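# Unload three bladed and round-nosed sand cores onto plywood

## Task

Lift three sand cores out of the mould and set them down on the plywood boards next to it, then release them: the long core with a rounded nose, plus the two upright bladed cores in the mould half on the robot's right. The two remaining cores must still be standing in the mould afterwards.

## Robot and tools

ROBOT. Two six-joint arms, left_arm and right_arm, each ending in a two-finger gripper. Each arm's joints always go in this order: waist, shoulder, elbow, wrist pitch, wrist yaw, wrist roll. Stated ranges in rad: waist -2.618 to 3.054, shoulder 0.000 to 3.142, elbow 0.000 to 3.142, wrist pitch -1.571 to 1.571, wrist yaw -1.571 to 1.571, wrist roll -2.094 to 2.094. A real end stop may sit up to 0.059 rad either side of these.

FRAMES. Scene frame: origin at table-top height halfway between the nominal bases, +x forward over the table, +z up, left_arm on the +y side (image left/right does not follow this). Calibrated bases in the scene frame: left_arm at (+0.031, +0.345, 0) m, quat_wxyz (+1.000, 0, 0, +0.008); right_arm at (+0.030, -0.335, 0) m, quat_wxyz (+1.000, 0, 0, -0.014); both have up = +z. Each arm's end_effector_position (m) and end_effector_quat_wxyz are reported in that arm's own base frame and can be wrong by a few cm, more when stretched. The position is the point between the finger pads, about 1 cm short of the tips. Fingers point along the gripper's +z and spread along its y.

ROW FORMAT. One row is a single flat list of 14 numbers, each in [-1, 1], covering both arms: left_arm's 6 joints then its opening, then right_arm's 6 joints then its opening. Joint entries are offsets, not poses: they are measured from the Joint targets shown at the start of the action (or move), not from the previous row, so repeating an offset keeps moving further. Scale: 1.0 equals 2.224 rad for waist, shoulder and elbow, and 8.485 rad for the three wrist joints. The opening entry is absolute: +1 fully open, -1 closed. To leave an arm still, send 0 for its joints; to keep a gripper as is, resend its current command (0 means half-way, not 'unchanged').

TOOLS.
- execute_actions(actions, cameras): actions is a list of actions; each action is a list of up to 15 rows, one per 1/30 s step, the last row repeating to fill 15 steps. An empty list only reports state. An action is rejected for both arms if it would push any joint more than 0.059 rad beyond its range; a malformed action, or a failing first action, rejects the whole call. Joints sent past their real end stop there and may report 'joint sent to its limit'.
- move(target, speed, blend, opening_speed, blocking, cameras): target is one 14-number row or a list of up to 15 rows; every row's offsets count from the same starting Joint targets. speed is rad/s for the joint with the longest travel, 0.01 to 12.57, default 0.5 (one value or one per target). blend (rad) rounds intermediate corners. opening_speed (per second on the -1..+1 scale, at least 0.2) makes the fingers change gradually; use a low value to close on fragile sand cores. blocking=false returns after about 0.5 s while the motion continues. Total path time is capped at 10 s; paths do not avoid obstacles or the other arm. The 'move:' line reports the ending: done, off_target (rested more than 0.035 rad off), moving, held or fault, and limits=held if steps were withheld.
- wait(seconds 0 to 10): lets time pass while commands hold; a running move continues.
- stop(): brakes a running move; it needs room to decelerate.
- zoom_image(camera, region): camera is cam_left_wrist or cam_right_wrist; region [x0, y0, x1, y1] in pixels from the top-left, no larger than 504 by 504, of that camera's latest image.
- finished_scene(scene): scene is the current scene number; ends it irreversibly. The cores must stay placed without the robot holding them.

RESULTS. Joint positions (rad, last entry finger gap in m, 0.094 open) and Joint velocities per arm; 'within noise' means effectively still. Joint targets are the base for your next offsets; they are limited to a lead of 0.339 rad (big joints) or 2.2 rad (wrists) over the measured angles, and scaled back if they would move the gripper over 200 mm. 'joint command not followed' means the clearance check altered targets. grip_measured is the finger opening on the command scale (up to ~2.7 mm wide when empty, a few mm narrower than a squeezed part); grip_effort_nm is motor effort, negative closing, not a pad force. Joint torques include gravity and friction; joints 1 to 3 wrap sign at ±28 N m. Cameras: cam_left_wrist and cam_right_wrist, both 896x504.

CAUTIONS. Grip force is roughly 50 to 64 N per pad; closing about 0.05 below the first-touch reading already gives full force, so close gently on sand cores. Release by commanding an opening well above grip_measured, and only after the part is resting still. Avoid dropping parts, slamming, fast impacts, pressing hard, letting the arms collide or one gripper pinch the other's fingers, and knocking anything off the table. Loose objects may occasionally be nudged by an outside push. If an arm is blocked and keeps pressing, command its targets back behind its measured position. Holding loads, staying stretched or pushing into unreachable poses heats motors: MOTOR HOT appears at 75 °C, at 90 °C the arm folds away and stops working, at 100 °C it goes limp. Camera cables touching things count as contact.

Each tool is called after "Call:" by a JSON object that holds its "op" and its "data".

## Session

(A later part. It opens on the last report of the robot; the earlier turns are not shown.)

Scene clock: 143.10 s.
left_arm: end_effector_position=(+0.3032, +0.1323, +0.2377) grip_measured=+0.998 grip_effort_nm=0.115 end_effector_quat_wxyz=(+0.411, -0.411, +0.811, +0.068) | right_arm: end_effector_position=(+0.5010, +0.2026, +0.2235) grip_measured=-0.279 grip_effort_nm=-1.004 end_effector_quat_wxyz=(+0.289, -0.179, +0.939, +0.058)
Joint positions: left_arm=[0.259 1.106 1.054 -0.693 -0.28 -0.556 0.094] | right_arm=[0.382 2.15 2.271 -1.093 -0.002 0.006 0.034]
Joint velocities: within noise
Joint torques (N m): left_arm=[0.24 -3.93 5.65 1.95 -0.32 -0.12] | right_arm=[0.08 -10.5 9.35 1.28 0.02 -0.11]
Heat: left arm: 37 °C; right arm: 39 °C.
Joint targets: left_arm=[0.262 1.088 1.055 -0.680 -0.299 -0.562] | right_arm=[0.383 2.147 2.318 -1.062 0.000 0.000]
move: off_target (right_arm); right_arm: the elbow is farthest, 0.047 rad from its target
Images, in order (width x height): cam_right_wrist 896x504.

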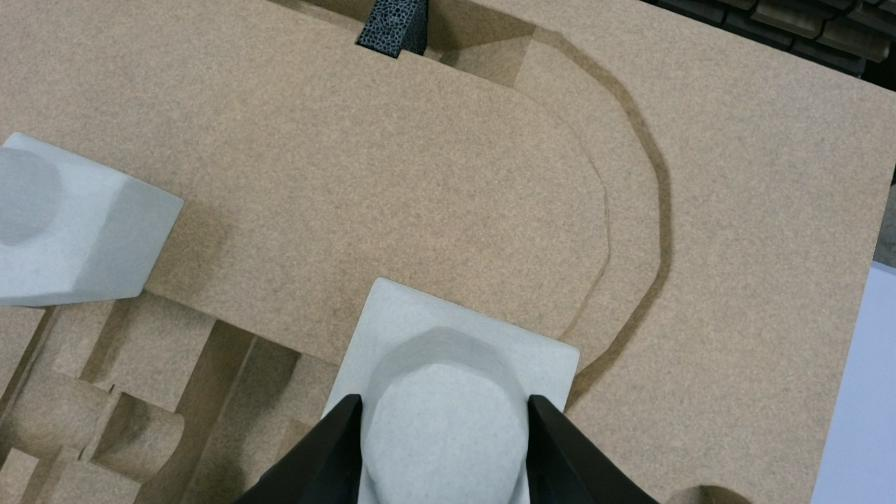

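Call:
{"op": "move", "data": {"target": [[0,0,0,0,0,0,1,0,-0.1156,-0.1443,0.0073,0,0,-1],[0,0,0,0,0,0,1,-0.2621,-0.3523,-0.3678,0.0285,0,0,-1],[0,0,0,0,0,0,1,-0.2621,-0.4915,-0.732,0.1146,0,0,-1]], "speed": [0.4,0.6,0.5], "blend": [0.08,0.1,0], "cameras": ["cam_right_wrist"]}}

Scene clock: 159.83 s.
left_arm: end_effector_position=(+0.3032, +0.1323, +0.2377) grip_measured=+0.998 grip_effort_nm=0.120 end_effector_quat_wxyz=(+0.411, -0.411, +0.811, +0.068) | right_arm: end_effector_position=(+0.3457, -0.0681, +0.1708) grip_measured=-0.279 grip_effort_nm=-1.009 end_effector_quat_wxyz=(+0.466, +0.089, +0.879, -0.047)
Joint positions: left_arm=[0.259 1.106 1.054 -0.693 -0.28 -0.556 0.094] | right_arm=[-0.195 1.091 0.681 -0.187 0.005 0.005 0.034]
Joint velocities: within noise
Joint torques (N m): left_arm=[0.25 -3.86 5.6 1.97 -0.32 -0.13] | right_arm=[-0.44 -5.71 6.89 2.27 -0.06 -0.11]
Heat: left arm: 38 °C; right arm: 42 °C.
Joint targets: left_arm=[0.262 1.088 1.055 -0.680 -0.299 -0.562] | right_arm=[-0.200 1.054 0.690 -0.089 0.000 0.000]
move: off_target (right_arm); right_arm: the wrist pitch is farthest, 0.097 rad from its target
Images, in order (width x height): cam_right_wrist 896x504.

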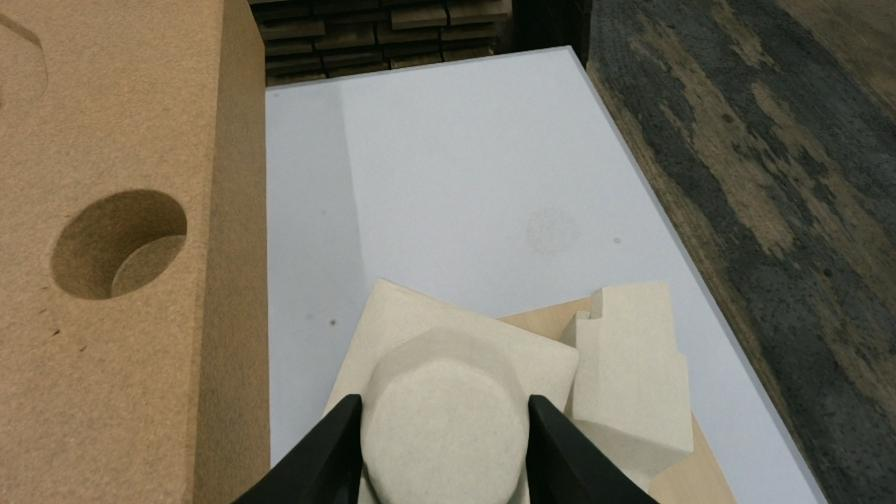

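Call:
{"op": "move", "data": {"target": [0,0,0,0,0,0,1,-0.011,0.1601,-0.1938,0.1319,0,0,-1], "speed": 0.5, "cameras": ["cam_right_wrist"]}}

Scene clock: 170.43 s.
left_arm: end_effector_position=(+0.3032, +0.1323, +0.2377) grip_measured=+0.998 grip_effort_nm=0.120 end_effector_quat_wxyz=(+0.411, -0.411, +0.811, +0.068) | right_arm: end_effector_position=(+0.3643, -0.0801, +0.1186) grip_measured=-0.279 grip_effort_nm=-1.004 end_effector_quat_wxyz=(+0.612, +0.088, +0.783, -0.068)
Joint positions: left_arm=[0.259 1.106 1.054 -0.693 -0.28 -0.556 0.094] | right_arm=[-0.217 1.416 0.254 0.918 0.005 0.003 0.034]
Joint velocities: within noise
Joint torques (N m): left_arm=[0.32 -3.99 5.64 1.97 -0.33 -0.13] | right_arm=[-0.68 -4.01 4.86 2.61 -0.07 -0.07]
Heat: left arm: 39 °C; right arm: 43 °C.
Joint targets: left_arm=[0.262 1.088 1.055 -0.680 -0.299 -0.562] | right_arm=[-0.225 1.410 0.259 1.030 0.000 0.000]
move: off_target (right_arm); right_arm: the wrist pitch is farthest, 0.112 rad from its target
Images, in order (width x height): cam_right_wrist 896x504.

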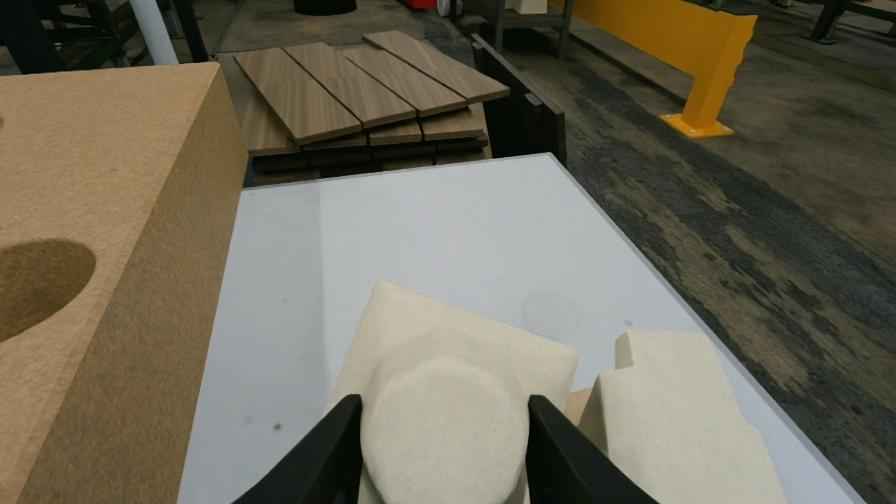

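Call:
{"op": "move", "data": {"target": [0,0,0,0,0,0,1,0,-0.1043,-0.0809,-0.0082,0,0,-1], "speed": 0.4, "cameras": ["cam_right_wrist"]}}

Scene clock: 180.60 s.
left_arm: end_effector_position=(+0.3032, +0.1323, +0.2377) grip_measured=+0.998 grip_effort_nm=0.120 end_effector_quat_wxyz=(+0.411, -0.411, +0.811, +0.068) | right_arm: end_effector_position=(+0.3184, -0.0700, +0.1105) grip_measured=-0.279 grip_effort_nm=-0.999 end_effector_quat_wxyz=(+0.614, +0.088, +0.781, -0.068)
Joint positions: left_arm=[0.259 1.106 1.054 -0.693 -0.28 -0.556 0.094] | right_arm=[-0.217 1.206 0.075 0.892 0.005 0.003 0.034]
Joint velocities: within noise
Joint torques (N m): left_arm=[0.23 -3.9 5.64 1.94 -0.32 -0.14] | right_arm=[-0.7 -4.27 4.92 2.19 -0.06 -0.06]
Heat: left arm: 39 °C; right arm: 46 °C.
Joint targets: left_arm=[0.262 1.088 1.055 -0.680 -0.299 -0.562] | right_arm=[-0.225 1.178 0.078 0.960 0.000 0.000]
move: off_target (right_arm); right_arm: the wrist pitch is farthest, 0.068 rad from its target
Images, in order (width x height): cam_right_wrist 896x504.

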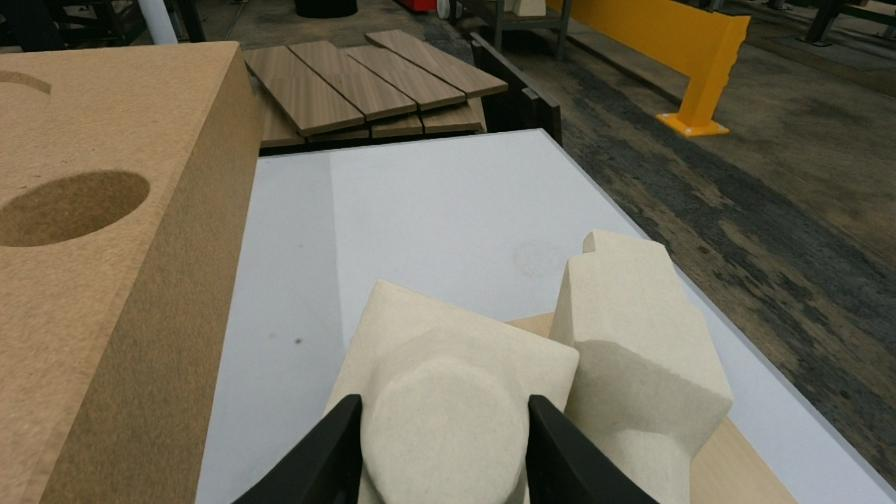

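Call:
{"op": "move", "data": {"target": [0,0,0,0,0,0,1,0,0.0998,-0.0036,0.0248,0,0,-1], "speed": 0.25, "cameras": ["cam_right_wrist"]}}

Scene clock: 188.80 s.
left_arm: end_effector_position=(+0.3032, +0.1323, +0.2377) grip_measured=+0.998 grip_effort_nm=0.125 end_effector_quat_wxyz=(+0.411, -0.411, +0.811, +0.068) | right_arm: end_effector_position=(+0.3288, -0.0723, +0.1077) grip_measured=-0.279 grip_effort_nm=-1.004 end_effector_quat_wxyz=(+0.631, +0.085, +0.768, -0.071)
Joint positions: left_arm=[0.259 1.106 1.054 -0.693 -0.28 -0.556 0.094] | right_arm=[-0.217 1.396 0.075 1.125 0.005 0 0.034]
Joint velocities: within noise
Joint torques (N m): left_arm=[0.25 -3.89 5.65 1.96 -0.32 -0.14] | right_arm=[-0.69 -2.41 3.51 1.97 -0.06 -0.04]
Heat: left arm: 39 °C; right arm: 47 °C.
Joint targets: left_arm=[0.262 1.088 1.055 -0.680 -0.299 -0.562] | right_arm=[-0.225 1.400 0.070 1.171 0.000 0.000]
move: off_target (right_arm); right_arm: the wrist pitch is farthest, 0.046 rad from its target
Images, in order (width x height): cam_right_wrist 896x504.

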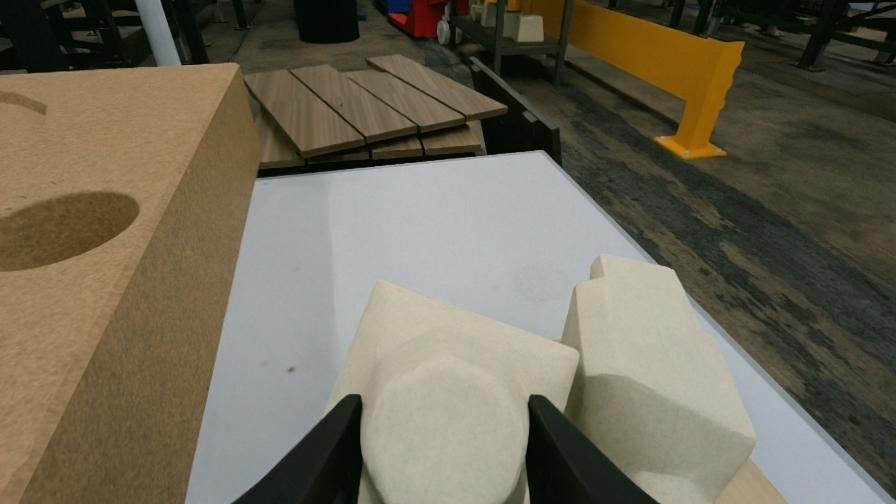

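Call:
{"op": "move", "data": {"target": [0,0,0,0,0,0,1,0,0.0899,0,0.027,0,0,-1], "speed": 0.25, "cameras": ["cam_right_wrist"]}}

Scene clock: 195.20 s.
left_arm: end_effector_position=(+0.3032, +0.1323, +0.2377) grip_measured=+0.998 grip_effort_nm=0.125 end_effector_quat_wxyz=(+0.411, -0.411, +0.811, +0.068) | right_arm: end_effector_position=(+0.3367, -0.0741, +0.1050) grip_measured=-0.279 grip_effort_nm=-1.009 end_effector_quat_wxyz=(+0.650, +0.083, +0.752, -0.073)
Joint positions: left_arm=[0.259 1.106 1.054 -0.693 -0.28 -0.556 0.094] | right_arm=[-0.217 1.592 0.075 1.371 0.005 -0.002 0.034]
Joint velocities: within noise
Joint torques (N m): left_arm=[0.28 -3.89 5.7 1.96 -0.31 -0.15] | right_arm=[-0.69 -2.88 2.61 1.83 -0.06 -0.01]
Heat: left arm: 40 °C; right arm: 45 °C.
Joint targets: left_arm=[0.262 1.088 1.055 -0.680 -0.299 -0.562] | right_arm=[-0.225 1.600 0.070 1.400 0.000 0.000]
move: done
Images, in order (width x height): cam_right_wrist 896x504.

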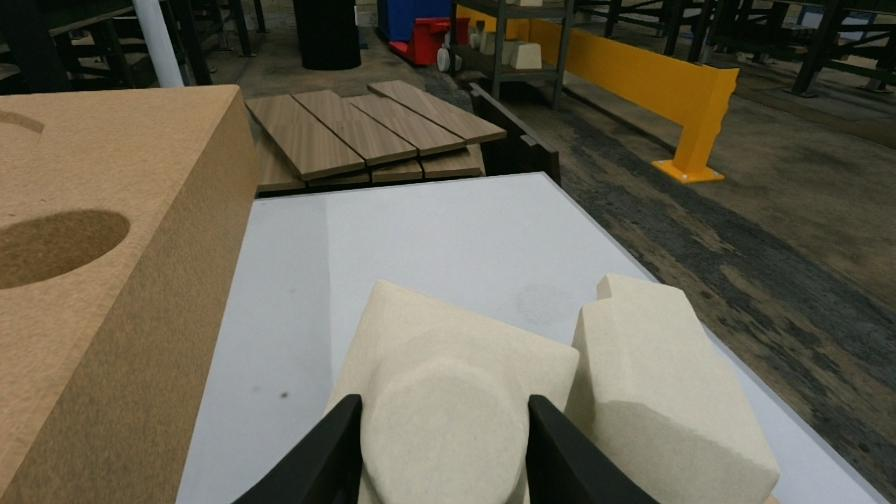

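Call:
{"op": "move", "data": {"target": [0,0,0,0,0,0,1,0,0.0337,0,0.0059,0,0,-1], "speed": 0.15, "cameras": ["cam_right_wrist"]}}

Scene clock: 202.27 s.
left_arm: end_effector_position=(+0.3032, +0.1323, +0.2377) grip_measured=+0.998 grip_effort_nm=0.129 end_effector_quat_wxyz=(+0.411, -0.411, +0.811, +0.068) | right_arm: end_effector_position=(+0.3383, -0.0744, +0.1028) grip_measured=-0.279 grip_effort_nm=-1.004 end_effector_quat_wxyz=(+0.654, +0.082, +0.748, -0.074)
Joint positions: left_arm=[0.259 1.106 1.054 -0.693 -0.28 -0.556 0.094] | right_arm=[-0.217 1.657 0.075 1.448 0.005 -0.002 0.034]
Joint velocities: within noise
Joint torques (N m): left_arm=[0.29 -4 5.74 1.98 -0.3 -0.15] | right_arm=[-0.7 -2.32 2.3 1.57 -0.06 -0.01]
Heat: left arm: 40 °C; right arm: 44 °C.
Joint targets: left_arm=[0.262 1.088 1.055 -0.680 -0.299 -0.562] | right_arm=[-0.225 1.675 0.070 1.450 0.000 0.000]
move: done
Images, in order (width x height): cam_right_wrist 896x504.

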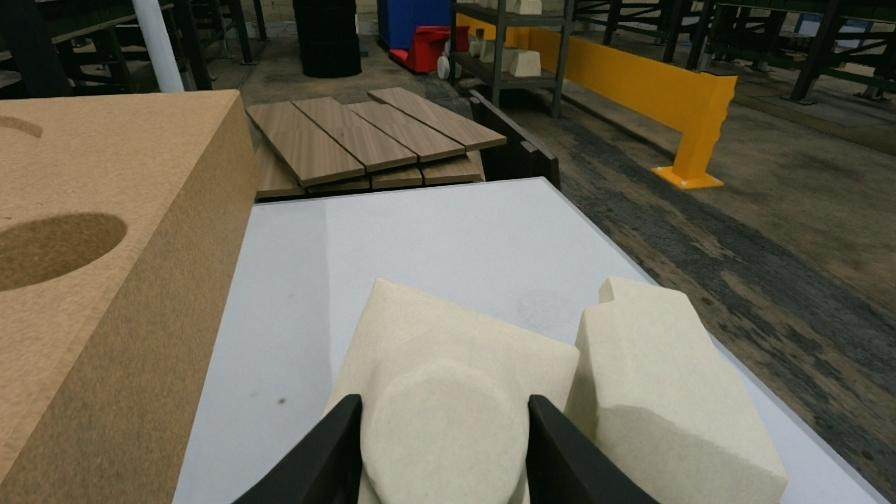

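Call:
{"op": "move", "data": {"target": [0,0,0,0,0,0,1,0,0.0337,-0.031,0.0094,0,0,-1], "speed": 0.12, "cameras": ["cam_right_wrist"]}}

Scene clock: 210.10 s.
left_arm: end_effector_position=(+0.3032, +0.1323, +0.2377) grip_measured=+0.998 grip_effort_nm=0.120 end_effector_quat_wxyz=(+0.411, -0.411, +0.811, +0.068) | right_arm: end_effector_position=(+0.3180, -0.0700, +0.0648) grip_measured=-0.285 grip_effort_nm=-1.004 end_effector_quat_wxyz=(+0.607, +0.089, +0.787, -0.067)
Joint positions: left_arm=[0.259 1.106 1.054 -0.693 -0.28 -0.556 0.094] | right_arm=[-0.217 1.733 0.012 1.465 0.005 0.005 0.034]
Joint velocities: within noise
Joint torques (N m): left_arm=[0.23 -3.99 5.68 1.95 -0.31 -0.14] | right_arm=[-0.68 -2.33 1.2 2.15 -0.06 -0.15]
Heat: left arm: 40 °C; right arm: 44 °C.
Joint targets: left_arm=[0.262 1.088 1.055 -0.680 -0.299 -0.562] | right_arm=[-0.225 1.750 0.002 1.529 0.000 0.000]
move: off_target (right_arm); right_arm: the wrist pitch is farthest, 0.065 rad from its target
Images, in order (width x height): cam_right_wrist 896x504.

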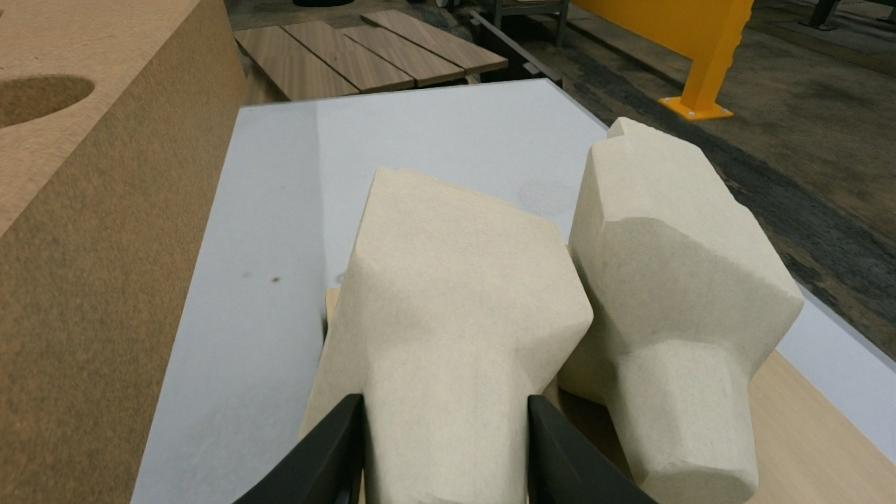

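Call:
{"op": "move", "data": {"target": [0,0,0,0,0,0,1,0,0.0405,0,0.0025,0,0,-1], "speed": 0.12, "cameras": ["cam_right_wrist"]}}

Scene clock: 214.60 s.
left_arm: end_effector_position=(+0.3032, +0.1323, +0.2377) grip_measured=+0.998 grip_effort_nm=0.115 end_effector_quat_wxyz=(+0.411, -0.411, +0.811, +0.068) | right_arm: end_effector_position=(+0.3183, -0.0698, +0.0530) grip_measured=-0.286 grip_effort_nm=-0.999 end_effector_quat_wxyz=(+0.595, +0.105, +0.795, -0.052)
Joint positions: left_arm=[0.259 1.106 1.054 -0.693 -0.28 -0.556 0.094] | right_arm=[-0.219 1.787 0.02 1.475 0 0.044 0.034]
Joint velocities: within noise
Joint torques (N m): left_arm=[0.24 -3.95 5.7 1.96 -0.31 -0.13] | right_arm=[-0.54 0.27 0.32 2.24 -0.02 -0.52]
Heat: left arm: 40 °C; right arm: 44 °C.
Joint targets: left_arm=[0.262 1.088 1.055 -0.680 -0.299 -0.562] | right_arm=[-0.225 1.840 0.002 1.551 0.000 0.000]
move: off_target (right_arm); right_arm: the wrist pitch is farthest, 0.075 rad from its target
Images, in order (width x height): cam_right_wrist 896x504.

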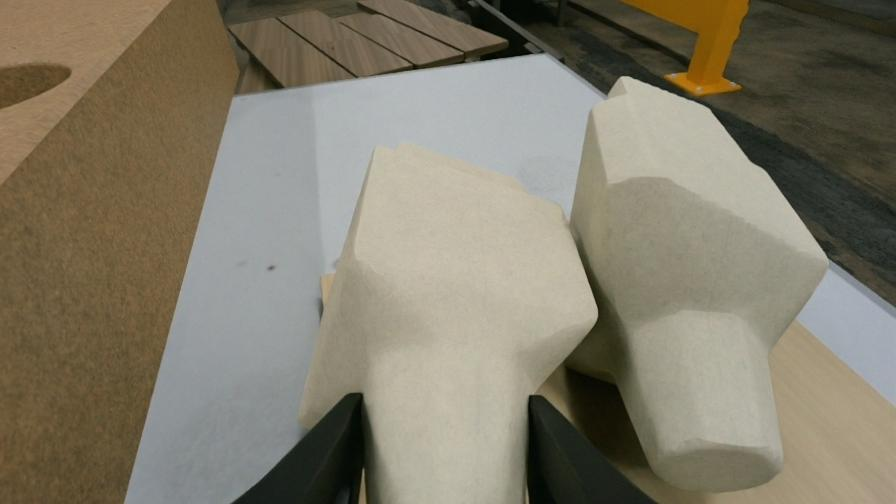

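Call:
{"op": "move", "data": {"target": [0,0,0,0,0,0,1,0,0.022,0,0,0,0.018,-1], "speed": 0.15, "cameras": ["cam_right_wrist"]}}

Scene clock: 218.70 s.
left_arm: end_effector_position=(+0.3032, +0.1323, +0.2377) grip_measured=+0.998 grip_effort_nm=0.115 end_effector_quat_wxyz=(+0.411, -0.411, +0.811, +0.068) | right_arm: end_effector_position=(+0.3201, -0.0708, +0.0489) grip_measured=-0.286 grip_effort_nm=-1.004 end_effector_quat_wxyz=(+0.592, +0.145, +0.792, -0.024)
Joint positions: left_arm=[0.259 1.106 1.054 -0.693 -0.28 -0.556 0.094] | right_arm=[-0.22 1.812 0.031 1.479 0.001 0.141 0.034]
Joint velocities: within noise
Joint torques (N m): left_arm=[0.35 -3.89 5.68 1.96 -0.31 -0.13] | right_arm=[-0.36 2.17 -0.49 2.21 -0.02 0.09]
Heat: left arm: 40 °C; right arm: 46 °C.
Joint targets: left_arm=[0.262 1.088 1.055 -0.680 -0.298 -0.562] | right_arm=[-0.225 1.889 0.001 1.551 0.000 0.153]
move: off_target (right_arm); right_arm: the shoulder is farthest, 0.077 rad from its target
Images, in order (width x height): cam_right_wrist 896x504.

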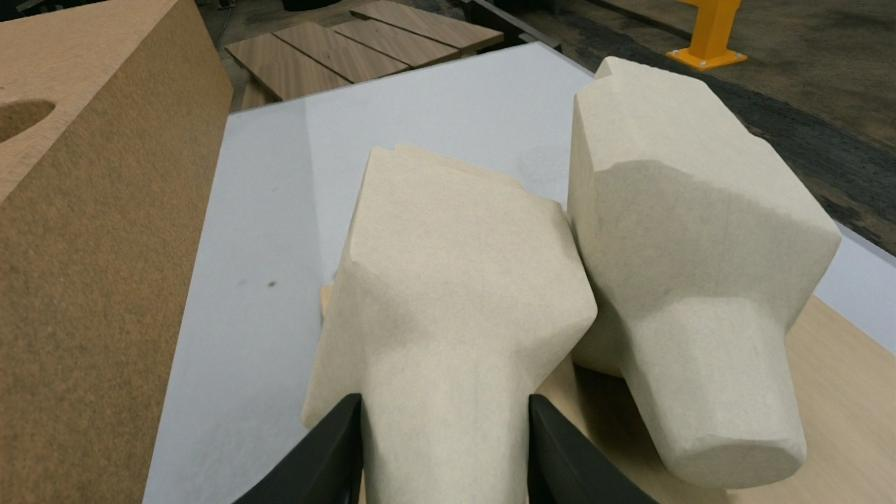

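Call:
{"op": "move", "data": {"target": [0,0,0,0,0,0,1,0,-0.015,0,0,0,0.012,-0.05], "speed": 0.15, "opening_speed": 0.3, "cameras": ["cam_right_wrist"]}}

Scene clock: 226.43 s.
left_arm: end_effector_position=(+0.3032, +0.1323, +0.2377) grip_measured=+0.998 grip_effort_nm=0.125 end_effector_quat_wxyz=(+0.411, -0.411, +0.811, +0.068) | right_arm: end_effector_position=(+0.3118, -0.0691, +0.0341) grip_measured=-0.054 grip_effort_nm=0.217 end_effector_quat_wxyz=(+0.571, +0.184, +0.800, +0.002)
Joint positions: left_arm=[0.259 1.106 1.054 -0.693 -0.28 -0.556 0.094] | right_arm=[-0.22 1.84 0.014 1.47 0.002 0.231 0.044]
Joint velocities: within noise
Joint torques (N m): left_arm=[0.35 -3.89 5.68 1.95 -0.32 -0.13] | right_arm=[-0.4 -2.78 0.49 2.27 -0.05 0.24]
Heat: left arm: 40 °C; right arm: 47 °C.
Joint targets: left_arm=[0.262 1.088 1.055 -0.680 -0.298 -0.562] | right_arm=[-0.224 1.856 0.002 1.551 0.000 0.255]
move: off_target (right_arm); right_arm: the wrist pitch is farthest, 0.081 rad from its target
Images, in order (width x height): cam_right_wrist 896x504.

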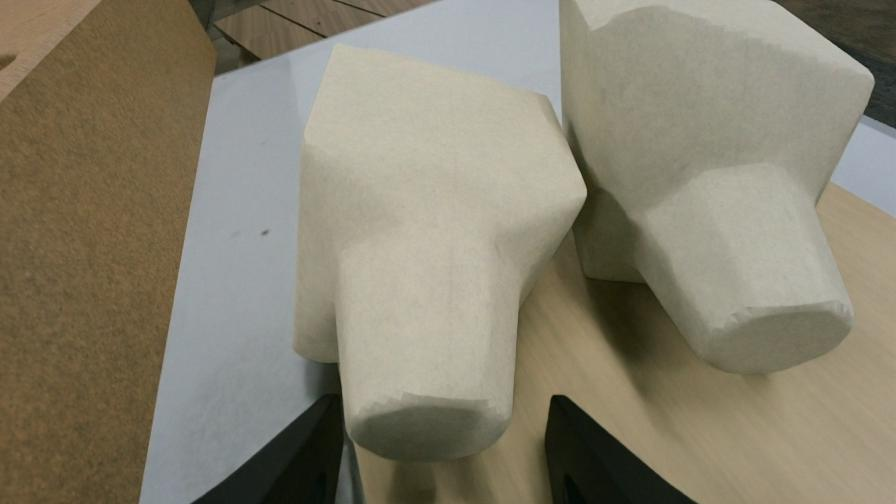

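Call:
{"op": "move", "data": {"target": [[0,0,0,0,0,0,1,0,0,0,0,0,0,0.35],[0,0,0,0,0,0,1,0,-0.4092,0.147,-0.169,0,0,0.35],[-0.545,-0.0396,-0.0247,0.0448,0.0351,0.0662,1,-0.28,-0.4092,0.147,-0.169,0,-0.03,0.35]], "speed": [0.5,0.5,0.9], "opening_speed": 0.5}}

Scene clock: 238.37 s.
left_arm: end_effector_position=(+0.2147, -0.2923, +0.3210) grip_measured=+0.998 grip_effort_nm=0.115 end_effector_quat_wxyz=(+0.518, +0.365, +0.727, -0.263) | right_arm: end_effector_position=(+0.2078, -0.2308, +0.1020) grip_measured=+0.347 grip_effort_nm=0.173 end_effector_quat_wxyz=(+0.447, +0.358, +0.795, -0.199)
Joint positions: left_arm=[-0.944 1.021 1.011 -0.32 -0.009 -0.008 0.094] | right_arm=[-0.84 0.958 0.297 0.114 0.002 0.006 0.063]
Joint velocities: within noise
Joint torques (N m): left_arm=[-0.42 -3.67 4.82 2.39 0.12 0] | right_arm=[-0.62 -2.5 8.47 1.45 -0.02 -0.05]
Heat: left arm: 40 °C; right arm: 47 °C.
Joint targets: left_arm=[-0.950 1.001 1.000 -0.300 -0.001 -0.001] | right_arm=[-0.848 0.945 0.328 0.117 0.000 0.000]
move: done

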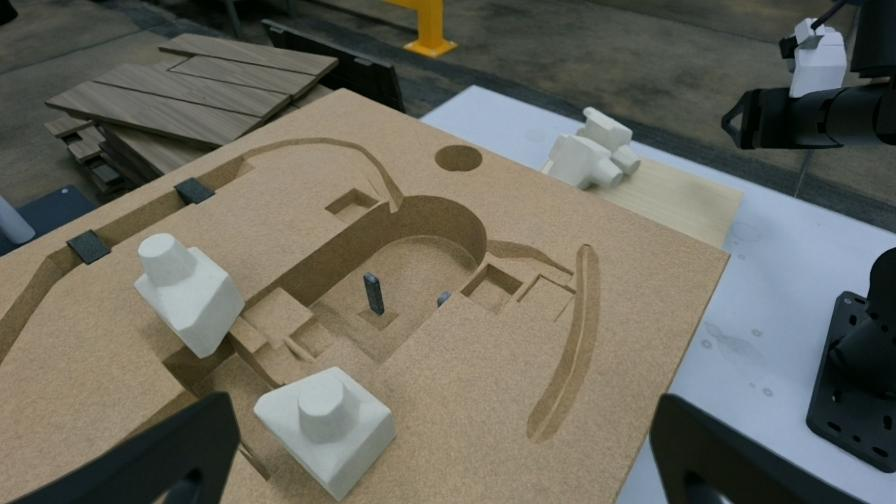

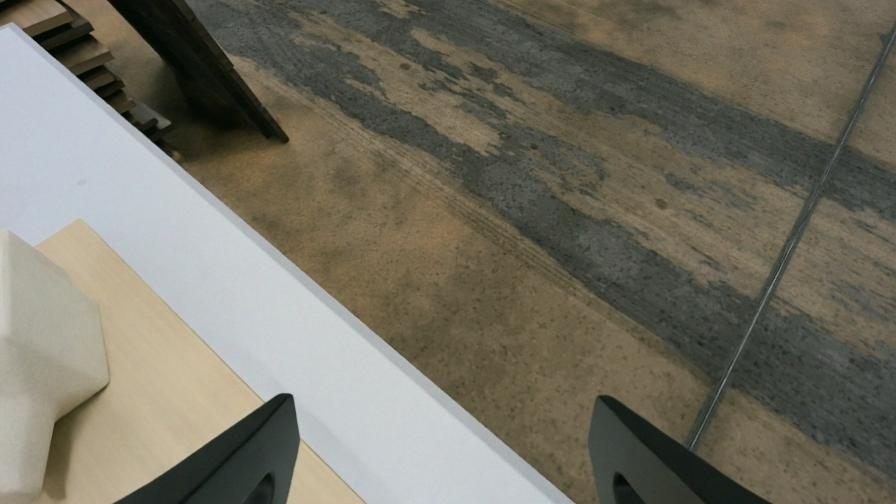

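Call:
{"op": "zoom_image", "data": {"camera": "cam_left_wrist", "region": [480, 70, 780, 240]}}

Call:
{"op": "move", "data": {"target": [0,0,0,0,0,0,1,0.26,0.03,0.18,-0.065,0,0,0.35], "speed": 0.8, "cameras": ["cam_right_wrist"]}}

Scaled by 1.680.

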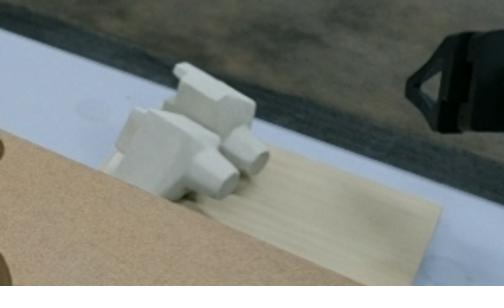

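Scene clock: 242.63 s.
left_arm: end_effector_position=(+0.2147, -0.2924, +0.3211) grip_measured=+0.998 grip_effort_nm=0.110 end_effector_quat_wxyz=(+0.519, +0.365, +0.727, -0.263) | right_arm: end_effector_position=(+0.3028, -0.0847, +0.1565) grip_measured=+0.347 grip_effort_nm=0.178 end_effector_quat_wxyz=(+0.399, +0.128, +0.906, -0.055)
Joint positions: left_arm=[-0.944 1.021 1.011 -0.32 -0.008 -0.007 0.094] | right_arm=[-0.275 1.01 0.699 -0.43 0.001 0.005 0.063]
Joint velocities: within noise
Joint torques (N m): left_arm=[-0.4 -3.64 4.88 2.41 0.11 0] | right_arm=[0.54 -1.85 8.54 1.24 -0.02 -0.1]
Heat: left arm: 41 °C; right arm: 46 °C.
Joint targets: left_arm=[-0.950 1.001 1.000 -0.300 -0.001 -0.001] | right_arm=[-0.269 1.012 0.729 -0.435 0.000 0.000]
move: done
Images, in order (width x height): cam_right_wrist 896x504.

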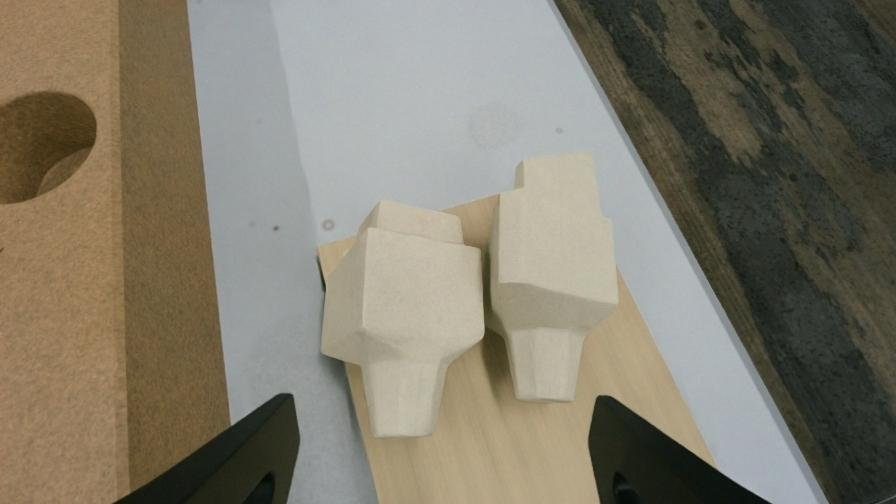

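Call:
{"op": "finished_scene", "data": {"scene": 2}}

The scene is finished: the task was done.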